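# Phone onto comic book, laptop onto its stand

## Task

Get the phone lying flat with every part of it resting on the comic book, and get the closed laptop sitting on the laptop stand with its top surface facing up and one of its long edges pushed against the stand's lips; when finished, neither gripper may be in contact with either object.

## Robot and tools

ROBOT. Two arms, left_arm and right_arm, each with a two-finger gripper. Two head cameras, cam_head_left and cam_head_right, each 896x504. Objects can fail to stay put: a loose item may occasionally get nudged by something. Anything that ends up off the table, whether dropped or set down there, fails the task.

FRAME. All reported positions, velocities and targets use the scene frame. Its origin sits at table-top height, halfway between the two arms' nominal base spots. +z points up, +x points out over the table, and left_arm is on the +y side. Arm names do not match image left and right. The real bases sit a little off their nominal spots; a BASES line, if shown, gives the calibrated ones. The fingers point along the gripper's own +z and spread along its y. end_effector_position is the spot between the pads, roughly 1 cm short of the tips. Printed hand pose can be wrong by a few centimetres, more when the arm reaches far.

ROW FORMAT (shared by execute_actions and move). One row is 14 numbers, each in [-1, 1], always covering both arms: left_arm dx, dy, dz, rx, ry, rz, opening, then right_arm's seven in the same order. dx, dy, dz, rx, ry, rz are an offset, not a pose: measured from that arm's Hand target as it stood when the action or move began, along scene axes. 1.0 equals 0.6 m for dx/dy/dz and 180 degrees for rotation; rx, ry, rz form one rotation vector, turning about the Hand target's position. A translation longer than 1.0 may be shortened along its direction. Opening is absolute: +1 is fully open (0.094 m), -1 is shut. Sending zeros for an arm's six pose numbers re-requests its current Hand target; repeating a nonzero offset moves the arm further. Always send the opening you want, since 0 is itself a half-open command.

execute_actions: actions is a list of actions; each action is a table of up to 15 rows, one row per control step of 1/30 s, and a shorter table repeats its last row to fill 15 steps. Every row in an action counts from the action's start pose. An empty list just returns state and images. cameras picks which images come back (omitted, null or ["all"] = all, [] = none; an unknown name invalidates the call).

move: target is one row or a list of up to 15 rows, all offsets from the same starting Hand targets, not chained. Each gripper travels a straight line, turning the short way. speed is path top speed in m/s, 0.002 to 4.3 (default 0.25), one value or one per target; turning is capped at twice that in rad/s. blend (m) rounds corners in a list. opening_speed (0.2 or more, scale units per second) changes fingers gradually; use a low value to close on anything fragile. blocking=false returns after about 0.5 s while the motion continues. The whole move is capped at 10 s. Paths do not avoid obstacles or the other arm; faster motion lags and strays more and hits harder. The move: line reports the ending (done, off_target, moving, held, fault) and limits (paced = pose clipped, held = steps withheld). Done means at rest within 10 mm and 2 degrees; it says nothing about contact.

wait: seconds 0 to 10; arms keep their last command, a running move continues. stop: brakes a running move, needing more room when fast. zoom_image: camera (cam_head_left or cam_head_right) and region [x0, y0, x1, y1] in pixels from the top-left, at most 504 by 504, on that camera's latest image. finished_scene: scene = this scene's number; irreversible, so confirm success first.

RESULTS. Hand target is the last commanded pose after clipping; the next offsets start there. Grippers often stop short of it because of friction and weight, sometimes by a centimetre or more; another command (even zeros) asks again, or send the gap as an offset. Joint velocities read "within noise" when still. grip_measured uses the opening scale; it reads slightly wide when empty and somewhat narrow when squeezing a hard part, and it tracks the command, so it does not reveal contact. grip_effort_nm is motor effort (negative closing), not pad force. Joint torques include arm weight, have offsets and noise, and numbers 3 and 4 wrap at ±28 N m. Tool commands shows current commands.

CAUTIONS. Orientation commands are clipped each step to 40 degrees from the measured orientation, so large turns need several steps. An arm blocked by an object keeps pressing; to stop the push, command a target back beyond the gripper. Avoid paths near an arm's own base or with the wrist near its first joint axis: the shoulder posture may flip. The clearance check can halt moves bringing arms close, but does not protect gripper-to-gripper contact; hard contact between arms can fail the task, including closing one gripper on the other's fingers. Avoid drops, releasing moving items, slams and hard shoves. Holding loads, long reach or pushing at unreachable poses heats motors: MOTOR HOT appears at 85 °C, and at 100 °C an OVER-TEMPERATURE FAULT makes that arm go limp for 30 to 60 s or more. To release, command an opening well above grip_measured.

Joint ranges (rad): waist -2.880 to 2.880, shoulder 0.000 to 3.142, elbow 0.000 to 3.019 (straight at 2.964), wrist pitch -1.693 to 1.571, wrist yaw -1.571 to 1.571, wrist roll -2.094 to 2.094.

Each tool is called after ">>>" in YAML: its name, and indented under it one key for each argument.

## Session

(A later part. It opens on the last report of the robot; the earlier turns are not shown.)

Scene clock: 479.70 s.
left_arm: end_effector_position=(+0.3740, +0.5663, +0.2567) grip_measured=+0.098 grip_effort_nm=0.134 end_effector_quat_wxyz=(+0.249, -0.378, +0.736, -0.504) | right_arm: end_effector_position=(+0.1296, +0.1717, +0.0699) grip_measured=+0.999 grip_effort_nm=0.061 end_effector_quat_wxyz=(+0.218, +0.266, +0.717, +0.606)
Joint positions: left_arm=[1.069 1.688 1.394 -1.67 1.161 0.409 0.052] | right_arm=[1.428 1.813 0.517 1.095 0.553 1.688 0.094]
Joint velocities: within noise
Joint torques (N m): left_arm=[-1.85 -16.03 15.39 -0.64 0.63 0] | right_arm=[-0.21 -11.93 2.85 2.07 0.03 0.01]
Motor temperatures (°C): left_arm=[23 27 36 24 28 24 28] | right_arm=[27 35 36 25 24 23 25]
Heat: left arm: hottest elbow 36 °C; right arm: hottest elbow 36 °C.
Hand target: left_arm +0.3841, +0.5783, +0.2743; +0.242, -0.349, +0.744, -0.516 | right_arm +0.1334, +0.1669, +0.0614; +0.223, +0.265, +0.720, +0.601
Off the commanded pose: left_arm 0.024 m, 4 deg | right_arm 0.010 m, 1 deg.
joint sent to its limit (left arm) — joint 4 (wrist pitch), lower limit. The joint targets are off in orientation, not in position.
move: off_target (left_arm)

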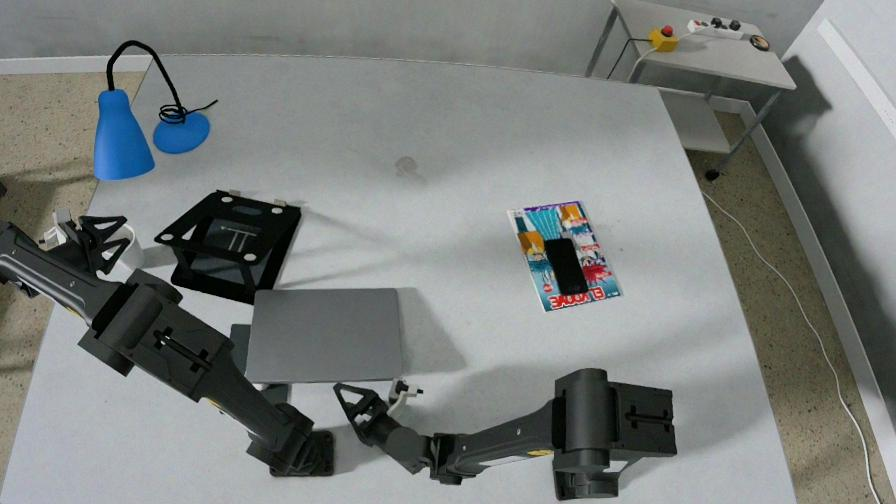

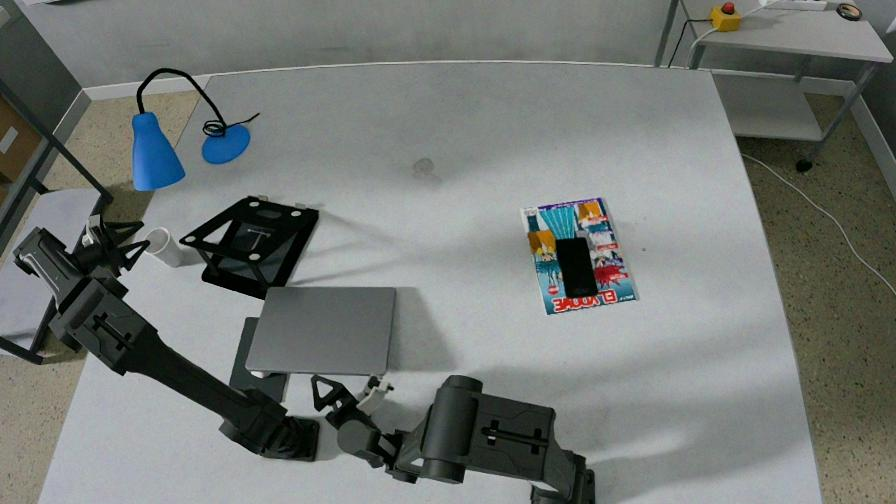

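>>> move:
  target:
    - [0,0,0,0,0,0,0.1,-0.01,0.01,-0.016,0,0,0,1]
    - [0,0,0,0,0,0,0.1,0.04,0.065,-0.016,0,0,0,1]
  speed: 0.05

>>> zoom_image:
  camera: "cam_head_left"
  region: [280, 300, 460, 480]

>>> zoom_image:
  camera: "cam_head_right"
  region: [260, 300, 440, 480]

Scene clock: 484.93 s.
left_arm: end_effector_position=(+0.3740, +0.5663, +0.2567) grip_measured=+0.098 grip_effort_nm=0.125 end_effector_quat_wxyz=(+0.249, -0.378, +0.736, -0.504) | right_arm: end_effector_position=(+0.1411, +0.1963, +0.0636) grip_measured=+0.999 grip_effort_nm=0.061 end_effector_quat_wxyz=(+0.215, +0.258, +0.717, +0.610)
Joint positions: left_arm=[1.069 1.688 1.394 -1.67 1.161 0.408 0.052] | right_arm=[1.401 1.872 0.587 1.096 0.513 1.67 0.094]
Joint velocities: within noise
Joint torques (N m): left_arm=[-2.26 -15.74 15.27 -0.83 0.64 0.03] | right_arm=[-1.49 -11.69 6.39 0.9 -0.12 0.07]
Motor temperatures (°C): left_arm=[23 27 36 24 28 24 28] | right_arm=[27 34 36 25 24 23 25]
Heat: left arm: hottest elbow 36 °C; right arm: hottest elbow 36 °C.
Hand target: left_arm +0.3841, +0.5783, +0.2743; +0.242, -0.349, +0.744, -0.516 | right_arm +0.1573, +0.2059, +0.0517; +0.223, +0.265, +0.720, +0.601
Off the commanded pose: left_arm 0.024 m, 4 deg | right_arm 0.022 m, 2 deg.
joint sent to its limit (left arm) — joint 4 (wrist pitch), lower limit. The joint targets are off in orientation, not in position.
move: off_target (left_arm, right_arm)

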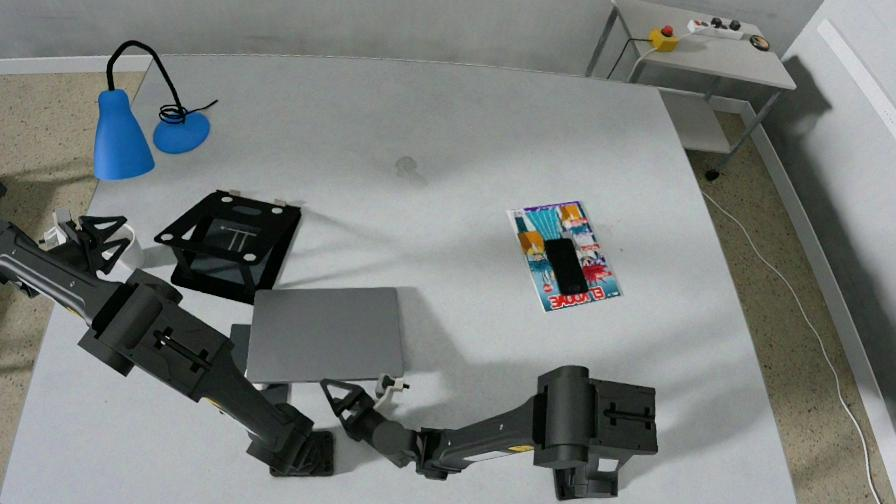

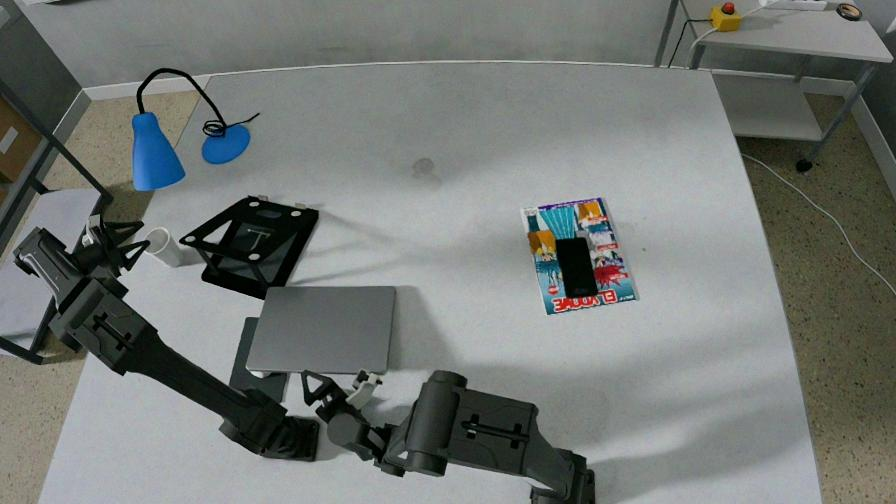

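Scaled by 2.800.

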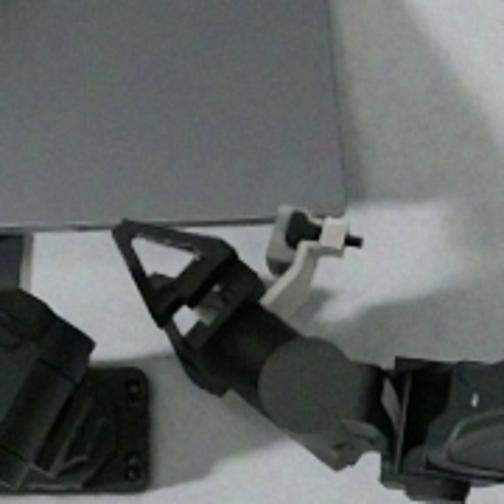

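Scaled by 2.800.

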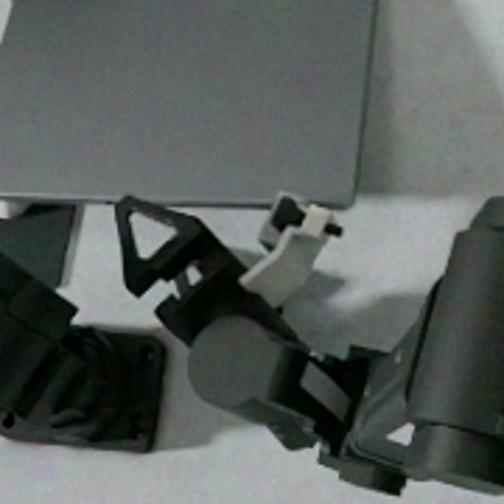

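>>> move:
  target:
    - [0,0,0,0,0,0,-1,-0.06,-0.08,0.02,0,0,0,1]
    - [-0.19,-0.247,-0.1,0.134,0.37,0.192,-1,0.0,-0.35,0.25,0,0,0,1]
    - [-0.19,-0.247,-0.207,0.134,0.37,0.192,-1,0.0,-0.45,0.25,0,0,0,1]
  blend: 0.02

>>> zoom_image:
  camera: "cam_head_left"
  region: [140, 180, 320, 360]

>>> zoom_image:
  camera: "cam_head_right"
  region: [160, 180, 340, 360]

Scene clock: 512.80 s.
left_arm: end_effector_position=(+0.2672, +0.4330, +0.1556) grip_measured=-0.981 grip_effort_nm=-0.984 end_effector_quat_wxyz=(-0.001, +0.709, -0.705, +0.002) | right_arm: end_effector_position=(+0.1554, -0.0603, +0.2024) grip_measured=+0.999 grip_effort_nm=0.061 end_effector_quat_wxyz=(+0.218, +0.264, +0.721, +0.603)
Joint positions: left_arm=[0.652 1.167 0.891 -1.292 0.003 -0.895 0.001] | right_arm=[1.005 0.39 0.15 0.06 0.135 1.6 0.094]
Joint velocities: within noise
Joint torques (N m): left_arm=[-2.96 -7.94 9.14 0.58 -0.2 -0.11] | right_arm=[-0.32 -1.08 9.28 1.07 -0.02 0.01]
Motor temperatures (°C): left_arm=[23 27 37 24 28 23 28] | right_arm=[27 35 36 25 24 23 25]
Heat: left arm: hottest elbow 37 °C; right arm: hottest elbow 36 °C.
Hand target: left_arm +0.2701, +0.4300, +0.1501; +0.001, +0.706, -0.708, +0.000 | right_arm +0.1573, -0.0642, +0.2018; +0.223, +0.265, +0.720, +0.601
Off the commanded pose: left_arm 0.007 m, 0 deg | right_arm 0.004 m, 1 deg.
move: done; blend cut to 0 m at target 1

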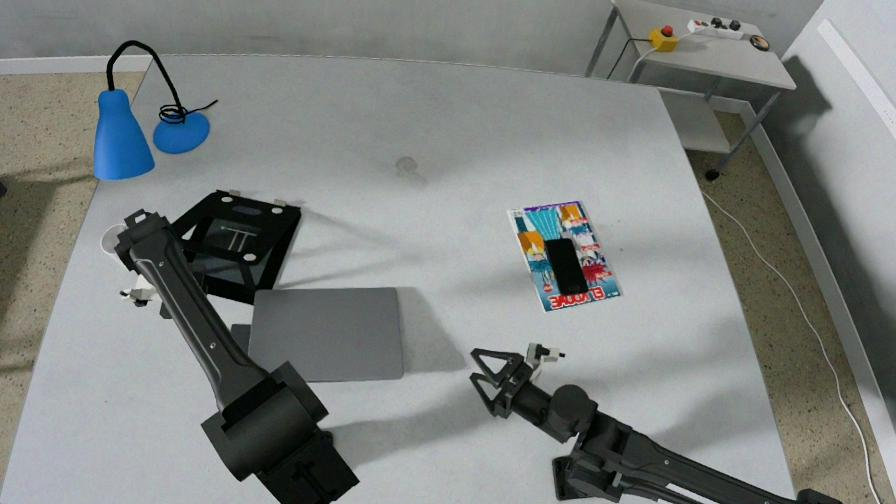

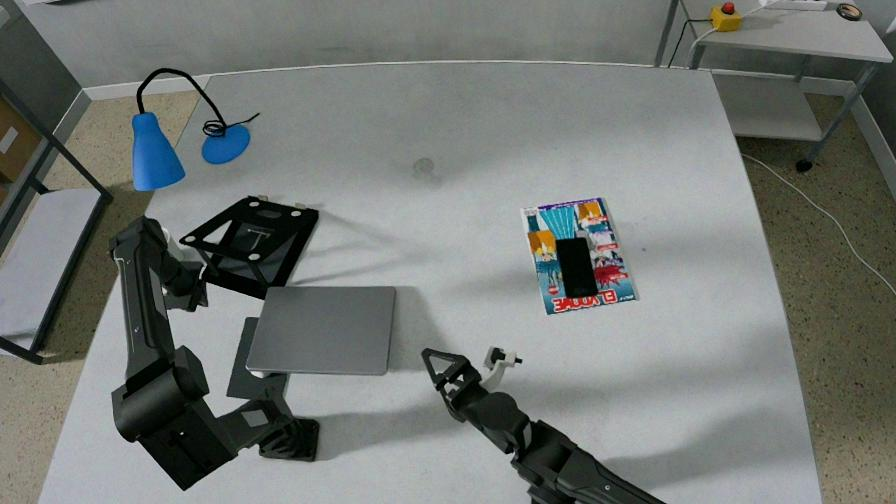

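Scaled by 2.800.

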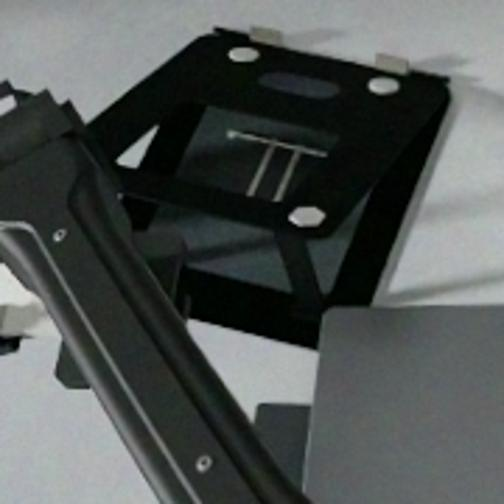

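Scaled by 2.800.

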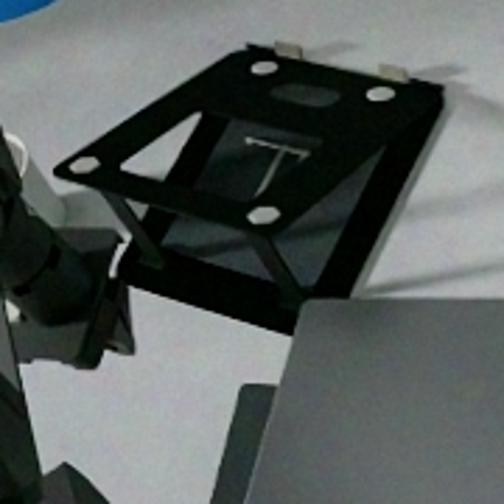

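>>> move:
  target:
    - [0,0.015,-0.15,0,0,0,-1,0,0,0,0,0,0,-1]
    - [0,0.015,-0.215,0,0,0,-1,0,0,0,0,0,0,-1]
  speed: 0.15

>>> zoom_image:
  camera: "cam_head_left"
  region: [140, 180, 320, 360]

>>> zoom_image:
  camera: "cam_head_right"
  region: [160, 180, 340, 360]

Scene clock: 520.33 s.
left_arm: end_effector_position=(+0.2730, +0.4378, +0.0259) grip_measured=-0.981 grip_effort_nm=-0.989 end_effector_quat_wxyz=(-0.001, +0.707, -0.707, +0.001) | right_arm: end_effector_position=(+0.1553, -0.0603, +0.2023) grip_measured=-0.991 grip_effort_nm=-0.496 end_effector_quat_wxyz=(+0.218, +0.264, +0.721, +0.603)
Joint positions: left_arm=[0.652 1.379 0.688 -0.878 0.002 -0.889 0.001] | right_arm=[1.005 0.39 0.15 0.06 0.135 1.599 0]
Joint velocities: within noise
Joint torques (N m): left_arm=[-0.79 -9.23 7.36 0.69 -0.17 0.1] | right_arm=[-0.32 -0.85 9.26 1.22 -0.02 0.01]
Motor temperatures (°C): left_arm=[23 27 37 24 27 23 28] | right_arm=[27 34 37 25 24 23 25]
Heat: left arm: hottest elbow 37 °C; right arm: hottest elbow 37 °C.
Hand target: left_arm +0.2700, +0.4391, +0.0210; +0.001, +0.706, -0.708, +0.000 | right_arm +0.1572, -0.0641, +0.2018; +0.223, +0.265, +0.720, +0.601
Off the commanded pose: left_arm 0.006 m, 0 deg | right_arm 0.004 m, 1 deg.
move: done

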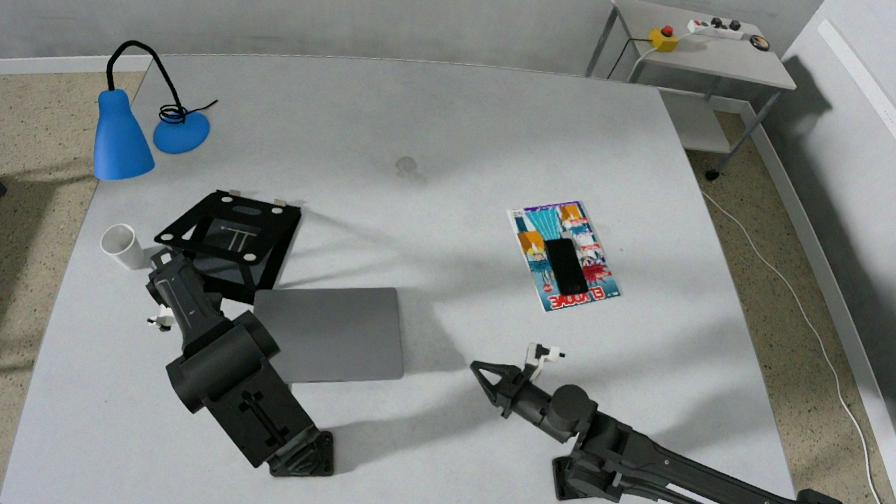

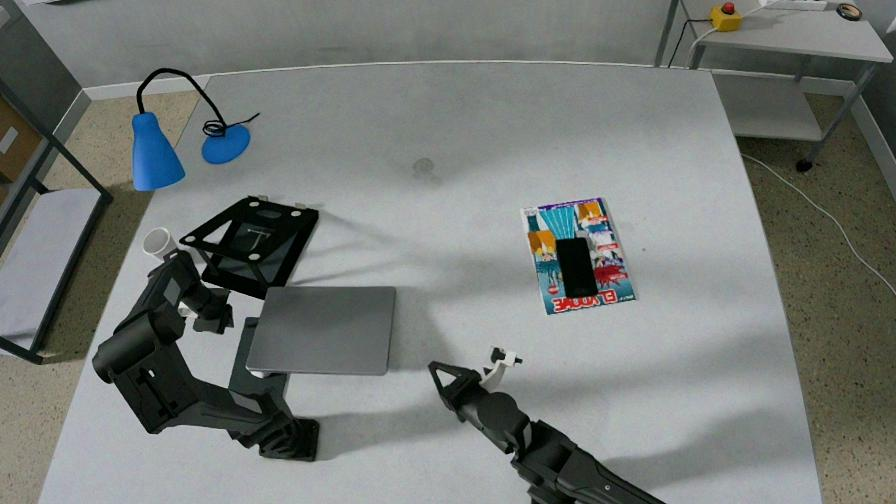

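Scaled by 2.800.

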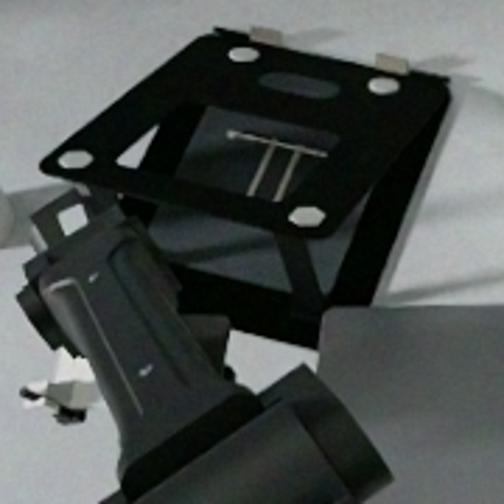

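Scaled by 2.800.

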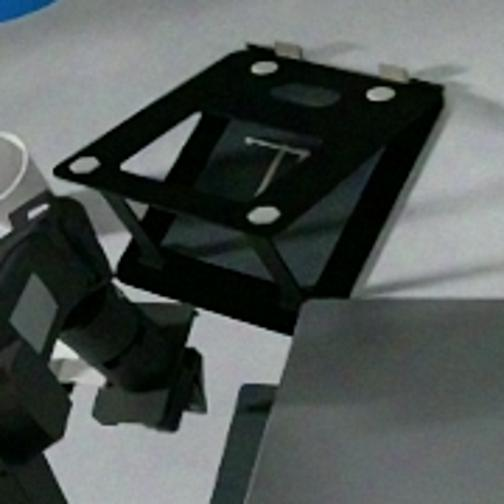

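>>> move:
  target:
    - [0.03,-0.05,-0.01,0,0,0,-1,0,0,0,0,0,0,-1]
    - [0.27,-0.05,-0.01,0,0,0,-1,0,0,0,0,0,0,-1]
  speed: 0.1

>>> zoom_image:
  camera: "cam_head_left"
  region: [140, 180, 320, 360]

>>> zoom_image:
  camera: "cam_head_right"
  region: [160, 180, 340, 360]

Scene clock: 526.30 s.
left_arm: end_effector_position=(+0.4020, +0.4048, +0.0111) grip_measured=-0.981 grip_effort_nm=-0.984 end_effector_quat_wxyz=(+0.017, +0.706, -0.708, -0.008) | right_arm: end_effector_position=(+0.1553, -0.0603, +0.2023) grip_measured=-0.991 grip_effort_nm=-0.491 end_effector_quat_wxyz=(+0.218, +0.264, +0.721, +0.603)
Joint positions: left_arm=[0.383 1.655 0.958 -0.911 -0.003 -1.156 0.001] | right_arm=[1.005 0.39 0.15 0.06 0.135 1.599 0]
Joint velocities: within noise
Joint torques (N m): left_arm=[-3.43 -11.75 13.49 0.73 0.11 -0.19] | right_arm=[-0.44 -0.85 9.29 1.2 -0.01 0.02]
Motor temperatures (°C): left_arm=[23 27 37 24 27 23 29] | right_arm=[27 34 37 25 24 23 25]
Heat: left arm: hottest elbow 37 °C; right arm: hottest elbow 37 °C.
Hand target: left_arm +0.4321, +0.4092, +0.0152; +0.001, +0.707, -0.708, +0.000 | right_arm +0.1572, -0.0641, +0.2018; +0.223, +0.265, +0.720, +0.601
Off the commanded pose: left_arm 0.031 m, 2 deg | right_arm 0.004 m, 1 deg.
move: off_target (left_arm)

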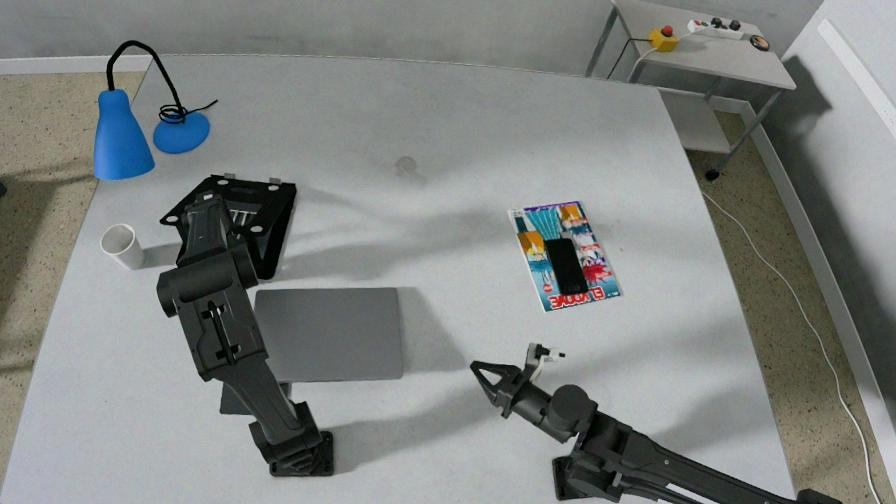

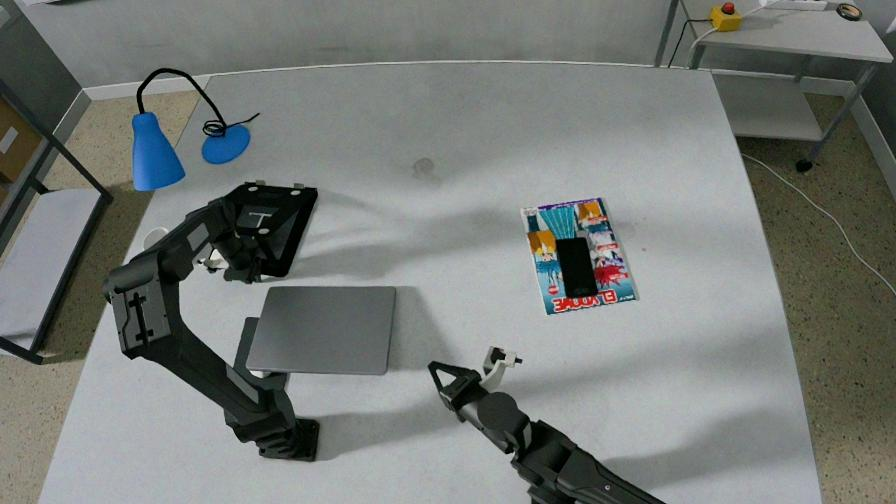

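Scaled by 2.800.

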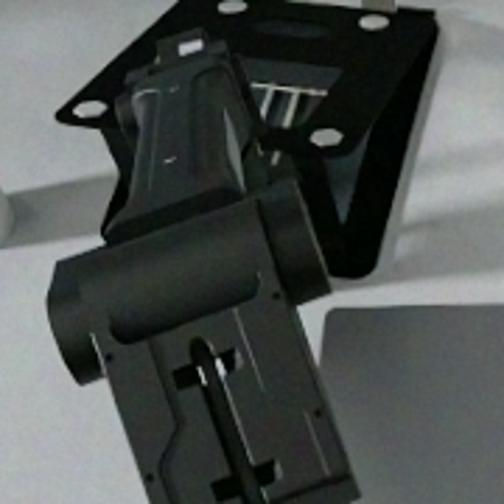

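Scaled by 2.800.

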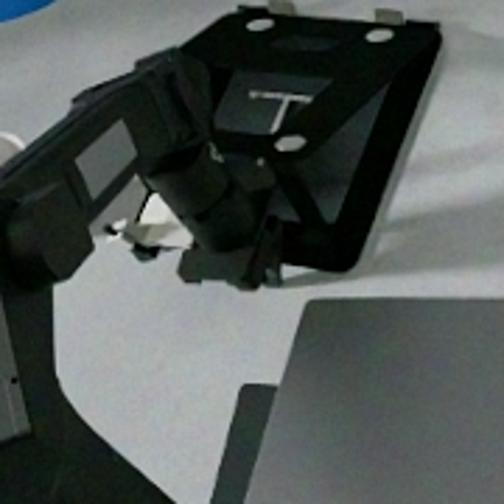

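>>> move:
  target:
    - [0.1,-0.02,-0.005,0,0,0,-1,0,0,0,0,0,0,-1]
  speed: 0.1

>>> move:
  target:
    - [-0.1,0.02,0,0,0,0,-1,0,0,0,0,0,0,-1]
    - [-0.2,0.1,0.4,0,0,0,-1,0,0,0,0,0,0,-1]
  blend: 0.02

>>> zoom_image:
  camera: "cam_head_left"
  region: [140, 140, 320, 320]

>>> zoom_image:
  camera: "cam_head_right"
  region: [160, 140, 340, 320]

Scene clock: 530.70 s.
left_arm: end_effector_position=(+0.4629, +0.3968, +0.0117) grip_measured=-0.981 grip_effort_nm=-0.989 end_effector_quat_wxyz=(+0.013, +0.706, -0.708, -0.008) | right_arm: end_effector_position=(+0.1553, -0.0603, +0.2023) grip_measured=-0.991 grip_effort_nm=-0.496 end_effector_quat_wxyz=(+0.218, +0.264, +0.721, +0.603)
Joint positions: left_arm=[0.314 1.768 1.118 -0.952 -0.003 -1.226 0.001] | right_arm=[1.005 0.39 0.15 0.06 0.135 1.599 0]
Joint velocities: within noise
Joint torques (N m): left_arm=[-2.78 -12.98 13.83 0.4 0.01 -0.14] | right_arm=[-0.26 -0.85 9.28 1.22 -0.02 0.02]
Motor temperatures (°C): left_arm=[23 27 37 24 27 24 29] | right_arm=[27 34 38 25 24 23 25]
Heat: left arm: hottest elbow 37 °C; right arm: hottest elbow 38 °C.
Hand target: left_arm +0.4920, +0.3971, +0.0121; +0.001, +0.707, -0.708, +0.000 | right_arm +0.1572, -0.0641, +0.2018; +0.223, +0.265, +0.720, +0.601
Off the commanded pose: left_arm 0.029 m, 2 deg | right_arm 0.004 m, 1 deg.
move: off_target (left_arm)

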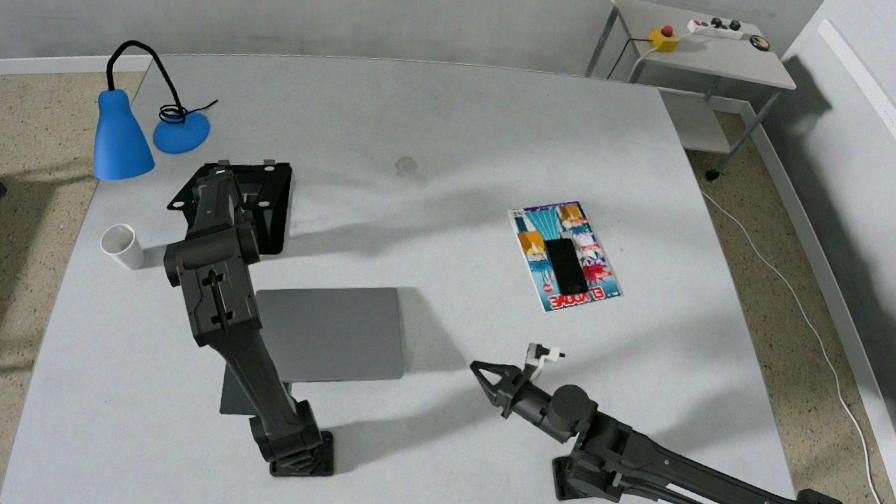

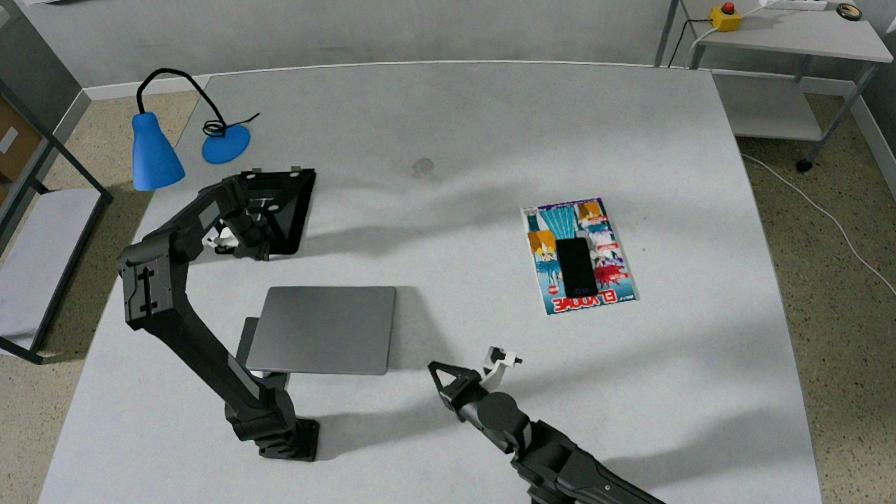

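Scene clock: 532.77 s.
left_arm: end_effector_position=(+0.3594, +0.4439, +0.2272) grip_measured=-0.981 grip_effort_nm=-0.984 end_effector_quat_wxyz=(+0.027, +0.705, -0.709, -0.008) | right_arm: end_effector_position=(+0.1553, -0.0603, +0.2023) grip_measured=-0.991 grip_effort_nm=-0.501 end_effector_quat_wxyz=(+0.218, +0.264, +0.721, +0.603)
Joint positions: left_arm=[0.521 1.388 1.276 -1.516 -0.003 -1.017 0.001] | right_arm=[1.005 0.39 0.15 0.06 0.135 1.599 0]
Joint velocities: within noise
Joint torques (N m): left_arm=[-0.91 -12.4 16.66 -0.31 0.02 0.13] | right_arm=[-0.32 -0.85 9.29 1.21 -0.01 0.02]
Motor temperatures (°C): left_arm=[23 27 37 24 27 24 29] | right_arm=[27 34 38 25 24 23 25]
Heat: left arm: hottest elbow 37 °C; right arm: hottest elbow 38 °C.
Hand target: left_arm +0.3720, +0.4571, +0.2522; +0.001, +0.706, -0.708, +0.000 | right_arm +0.1572, -0.0641, +0.2018; +0.223, +0.265, +0.720, +0.601
Off the commanded pose: left_arm 0.031 m, 3 deg | right_arm 0.004 m, 1 deg.
move: off_target (left_arm)

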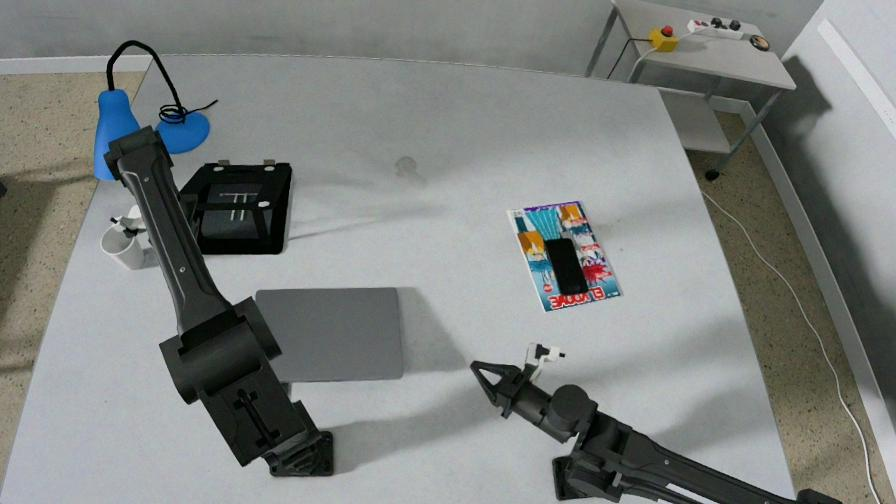

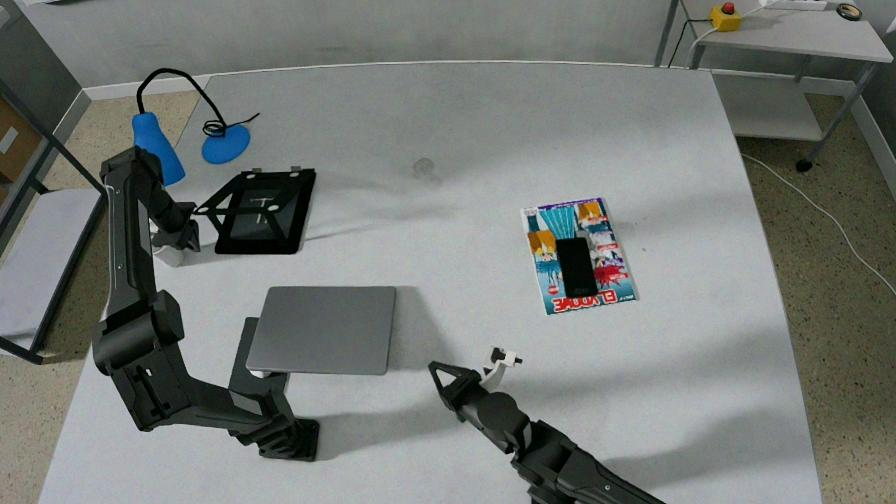

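Scaled by 2.800.

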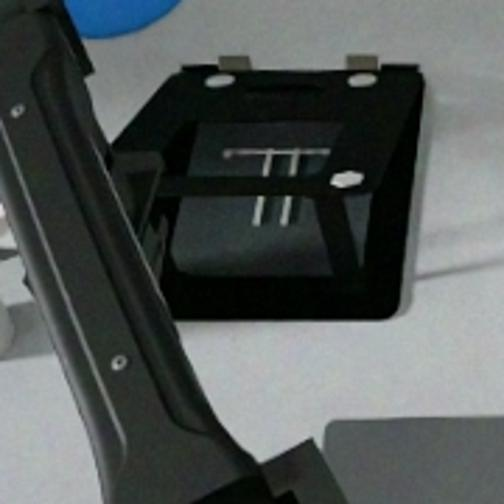

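Scaled by 2.800.

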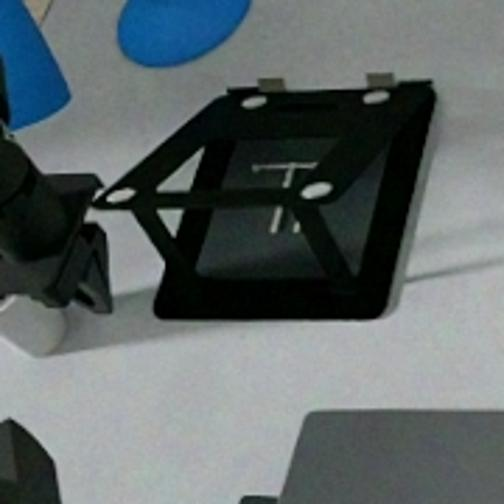

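>>> move:
  target:
    - [-0.1,0.08,0,0,0,0,-1,0.1,0.0,0.05,-0.4425,0.119,0.2485,-1]
    - [-0.17,0.1,0,0,0,0,-1,0.195,0.09,-0.2,-0.4425,0.119,0.2485,-1]
    - [-0.17,0.1,0,0,0,0,-1,0.195,0.09,-0.318,-0.4425,0.119,0.2485,-1]
  blend: 0.02

>>> zoom_image:
  camera: "cam_head_left"
  region: [340, 240, 520, 420]

Scene clock: 544.00 s.
left_arm: end_effector_position=(+0.2787, +0.5196, +0.2491) grip_measured=-0.981 grip_effort_nm=-0.984 end_effector_quat_wxyz=(+0.001, +0.705, -0.709, -0.001) | right_arm: end_effector_position=(+0.2771, -0.0123, +0.0189) grip_measured=-0.991 grip_effort_nm=-0.486 end_effector_quat_wxyz=(-0.010, -0.100, +0.995, +0.001)
Joint positions: left_arm=[0.812 1.312 1.262 -1.522 -0.003 -0.724 0.001] | right_arm=[0.761 1.676 1.012 -0.922 -0.013 0.567 0]
Joint velocities: within noise
Joint torques (N m): left_arm=[-0.85 -13.22 9.43 -0.01 -0.02 0.11] | right_arm=[1.03 -14.15 6.26 0.28 0.12 0.09]
Motor temperatures (°C): left_arm=[23 27 38 24 27 23 29] | right_arm=[27 33 39 25 24 23 25]
Heat: left arm: hottest elbow 38 °C; right arm: hottest elbow 39 °C.
Hand target: left_arm +0.2700, +0.5171, +0.2522; +0.001, +0.706, -0.708, +0.000 | right_arm +0.2742, -0.0103, +0.0110; -0.013, -0.108, +0.994, -0.003
Off the commanded pose: left_arm 0.010 m, 0 deg | right_arm 0.009 m, 1 deg.
move: done

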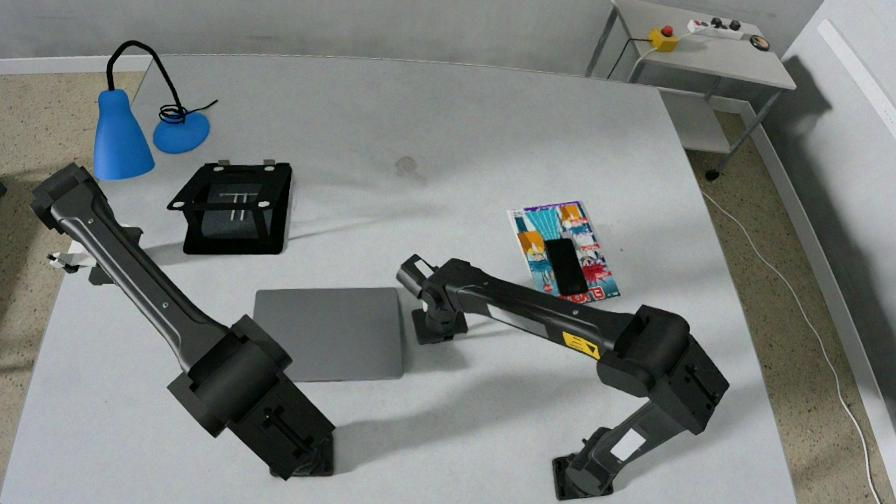

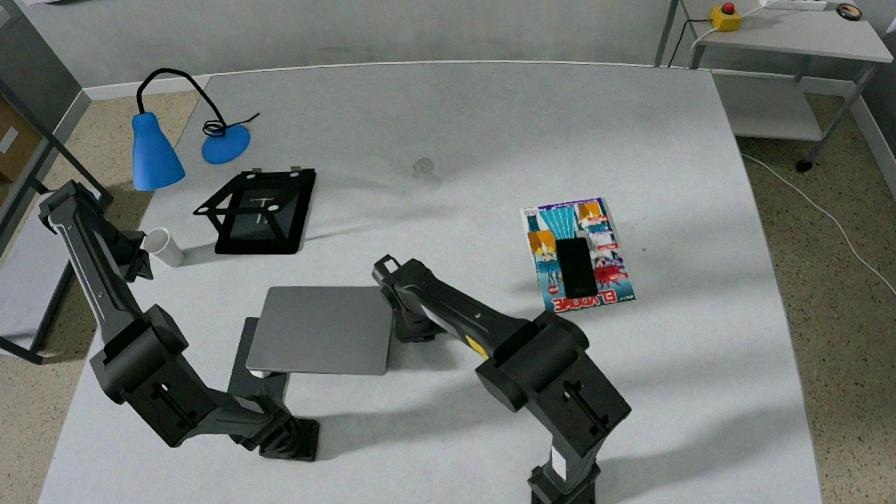

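Scaled by 2.800.

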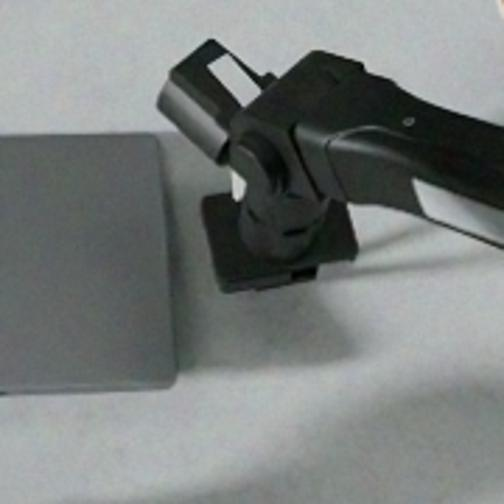

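>>> move:
  target: [0,0,0,0,0,0,-1,0,0.3,-0.006,0,0,0,-1]
  speed: 0.1

>>> zoom_image:
  camera: "cam_head_left"
  region: [200, 240, 440, 420]

>>> zoom_image:
  camera: "cam_head_right"
  region: [180, 240, 420, 420]

Scene clock: 550.17 s.
left_arm: end_effector_position=(+0.2787, +0.5196, +0.2491) grip_measured=-0.981 grip_effort_nm=-0.984 end_effector_quat_wxyz=(+0.001, +0.705, -0.710, -0.001) | right_arm: end_effector_position=(+0.2758, +0.1332, +0.0143) grip_measured=-0.991 grip_effort_nm=-0.476 end_effector_quat_wxyz=(-0.016, -0.090, +0.996, -0.018)
Joint positions: left_arm=[0.812 1.312 1.262 -1.522 -0.003 -0.723 0.001] | right_arm=[0.963 1.944 1.397 -1.074 -0.002 0.787 0]
Joint velocities: within noise
Joint torques (N m): left_arm=[-0.56 -13.1 9.43 -0.1 0 0.09] | right_arm=[2.9 -17.03 11.89 0.53 -0.44 0.21]
Motor temperatures (°C): left_arm=[23 27 38 24 27 23 29] | right_arm=[27 34 39 25 24 23 25]
Heat: left arm: hottest elbow 38 °C; right arm: hottest elbow 39 °C.
Hand target: left_arm +0.2700, +0.5171, +0.2522; +0.001, +0.706, -0.708, +0.000 | right_arm +0.2742, +0.1698, +0.0075; -0.013, -0.108, +0.994, -0.003
Off the commanded pose: left_arm 0.010 m, 0 deg | right_arm 0.037 m, 3 deg.
move: off_target (right_arm)

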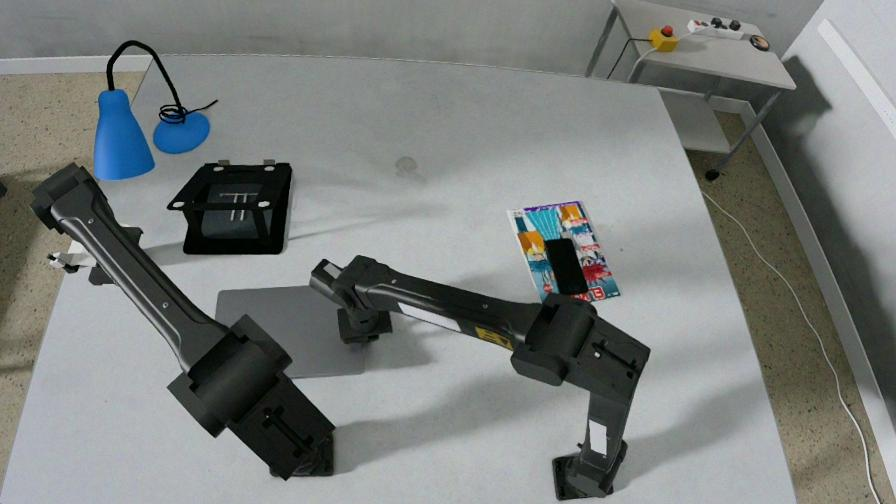

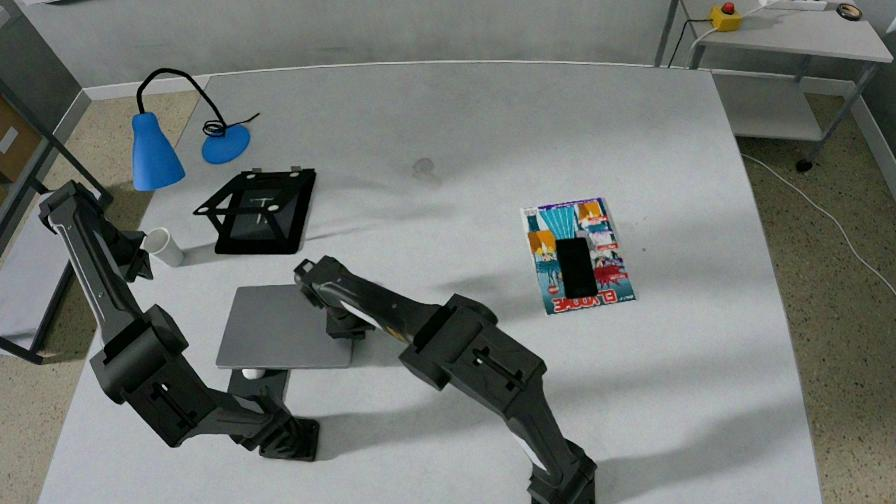

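Scaled by 2.100.

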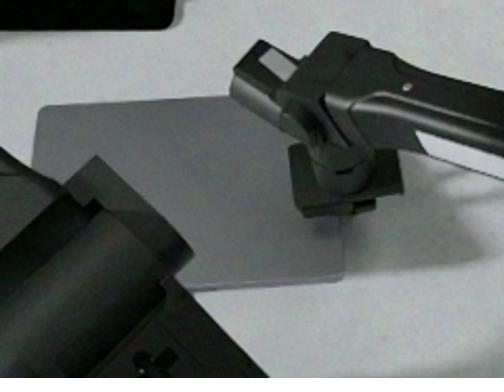

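Scaled by 2.100.

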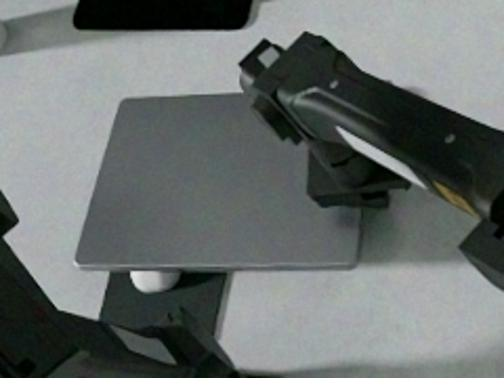

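>>> move:
  target:
    - [0,0,0,0,0,0,-1,0,-0.12,0.02,0,0,0,-1]
    - [0,0,0,0,0,0,-1,-0.15,-0.283,0.32,0.4425,-0.119,-0.2485,1]
    - [0,0,0,0,0,0,-1,-0.247,-0.158,0.2,0.4425,-0.119,-0.2485,1]
    - [0,0,0,0,0,0,-1,-0.247,-0.158,0.1,0.4425,-0.119,-0.2485,1]
  speed: 0.25

>>> zoom_image:
  camera: "cam_head_left"
  region: [260, 300, 440, 480]

>>> zoom_image:
  camera: "cam_head_right"
  region: [260, 300, 440, 480]

Scene clock: 567.70 s.
left_arm: end_effector_position=(+0.2787, +0.5196, +0.2491) grip_measured=-0.981 grip_effort_nm=-0.984 end_effector_quat_wxyz=(+0.001, +0.705, -0.710, -0.001) | right_arm: end_effector_position=(+0.1295, +0.0668, +0.0670) grip_measured=+0.999 grip_effort_nm=0.066 end_effector_quat_wxyz=(+0.225, +0.272, +0.722, +0.595)
Joint positions: left_arm=[0.812 1.312 1.262 -1.522 -0.003 -0.723 0.001] | right_arm=[1.381 1.709 0.244 1.243 0.525 1.682 0.094]
Joint velocities: within noise
Joint torques (N m): left_arm=[-1.55 -12.81 9.48 -0.05 0.01 0.13] | right_arm=[1.44 -8.59 3.21 2.06 0.18 0.05]
Motor temperatures (°C): left_arm=[23 27 37 24 27 23 29] | right_arm=[27 34 38 25 24 23 25]
Heat: left arm: hottest elbow 37 °C; right arm: hottest elbow 38 °C.
Hand target: left_arm +0.2700, +0.5171, +0.2522; +0.001, +0.706, -0.708, +0.000 | right_arm +0.1262, +0.0751, +0.0675; +0.223, +0.265, +0.720, +0.601
Off the commanded pose: left_arm 0.010 m, 0 deg | right_arm 0.009 m, 1 deg.
move: done

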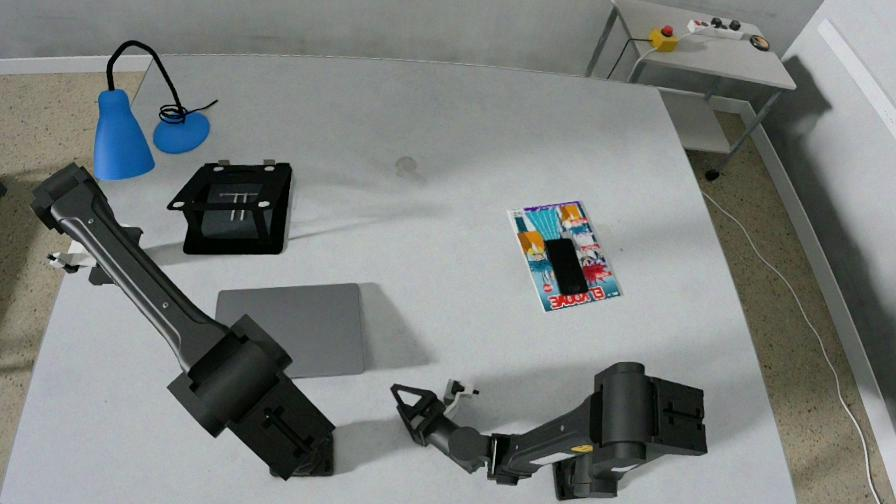

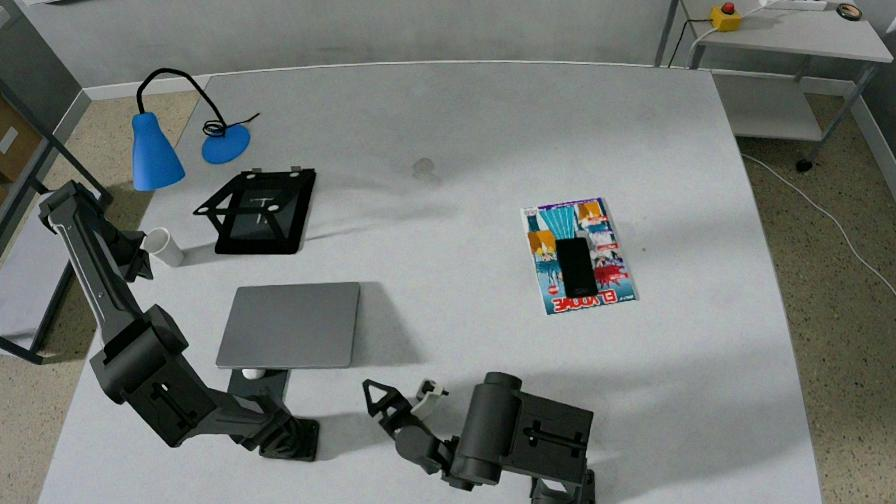

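Scaled by 2.800.

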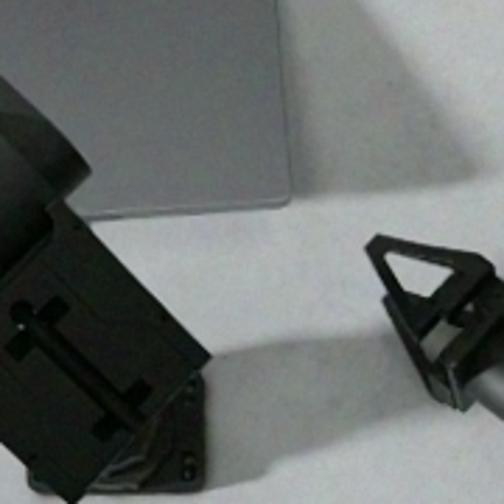

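Scaled by 2.800.

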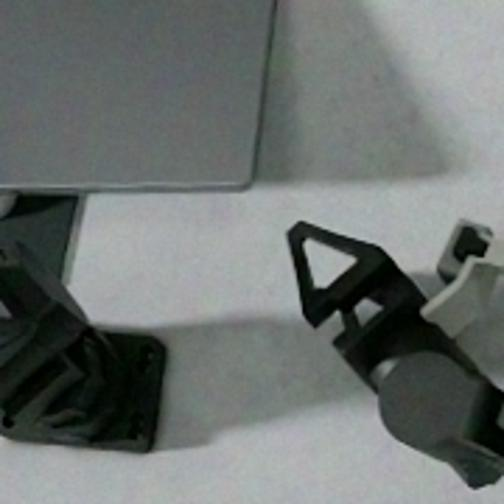

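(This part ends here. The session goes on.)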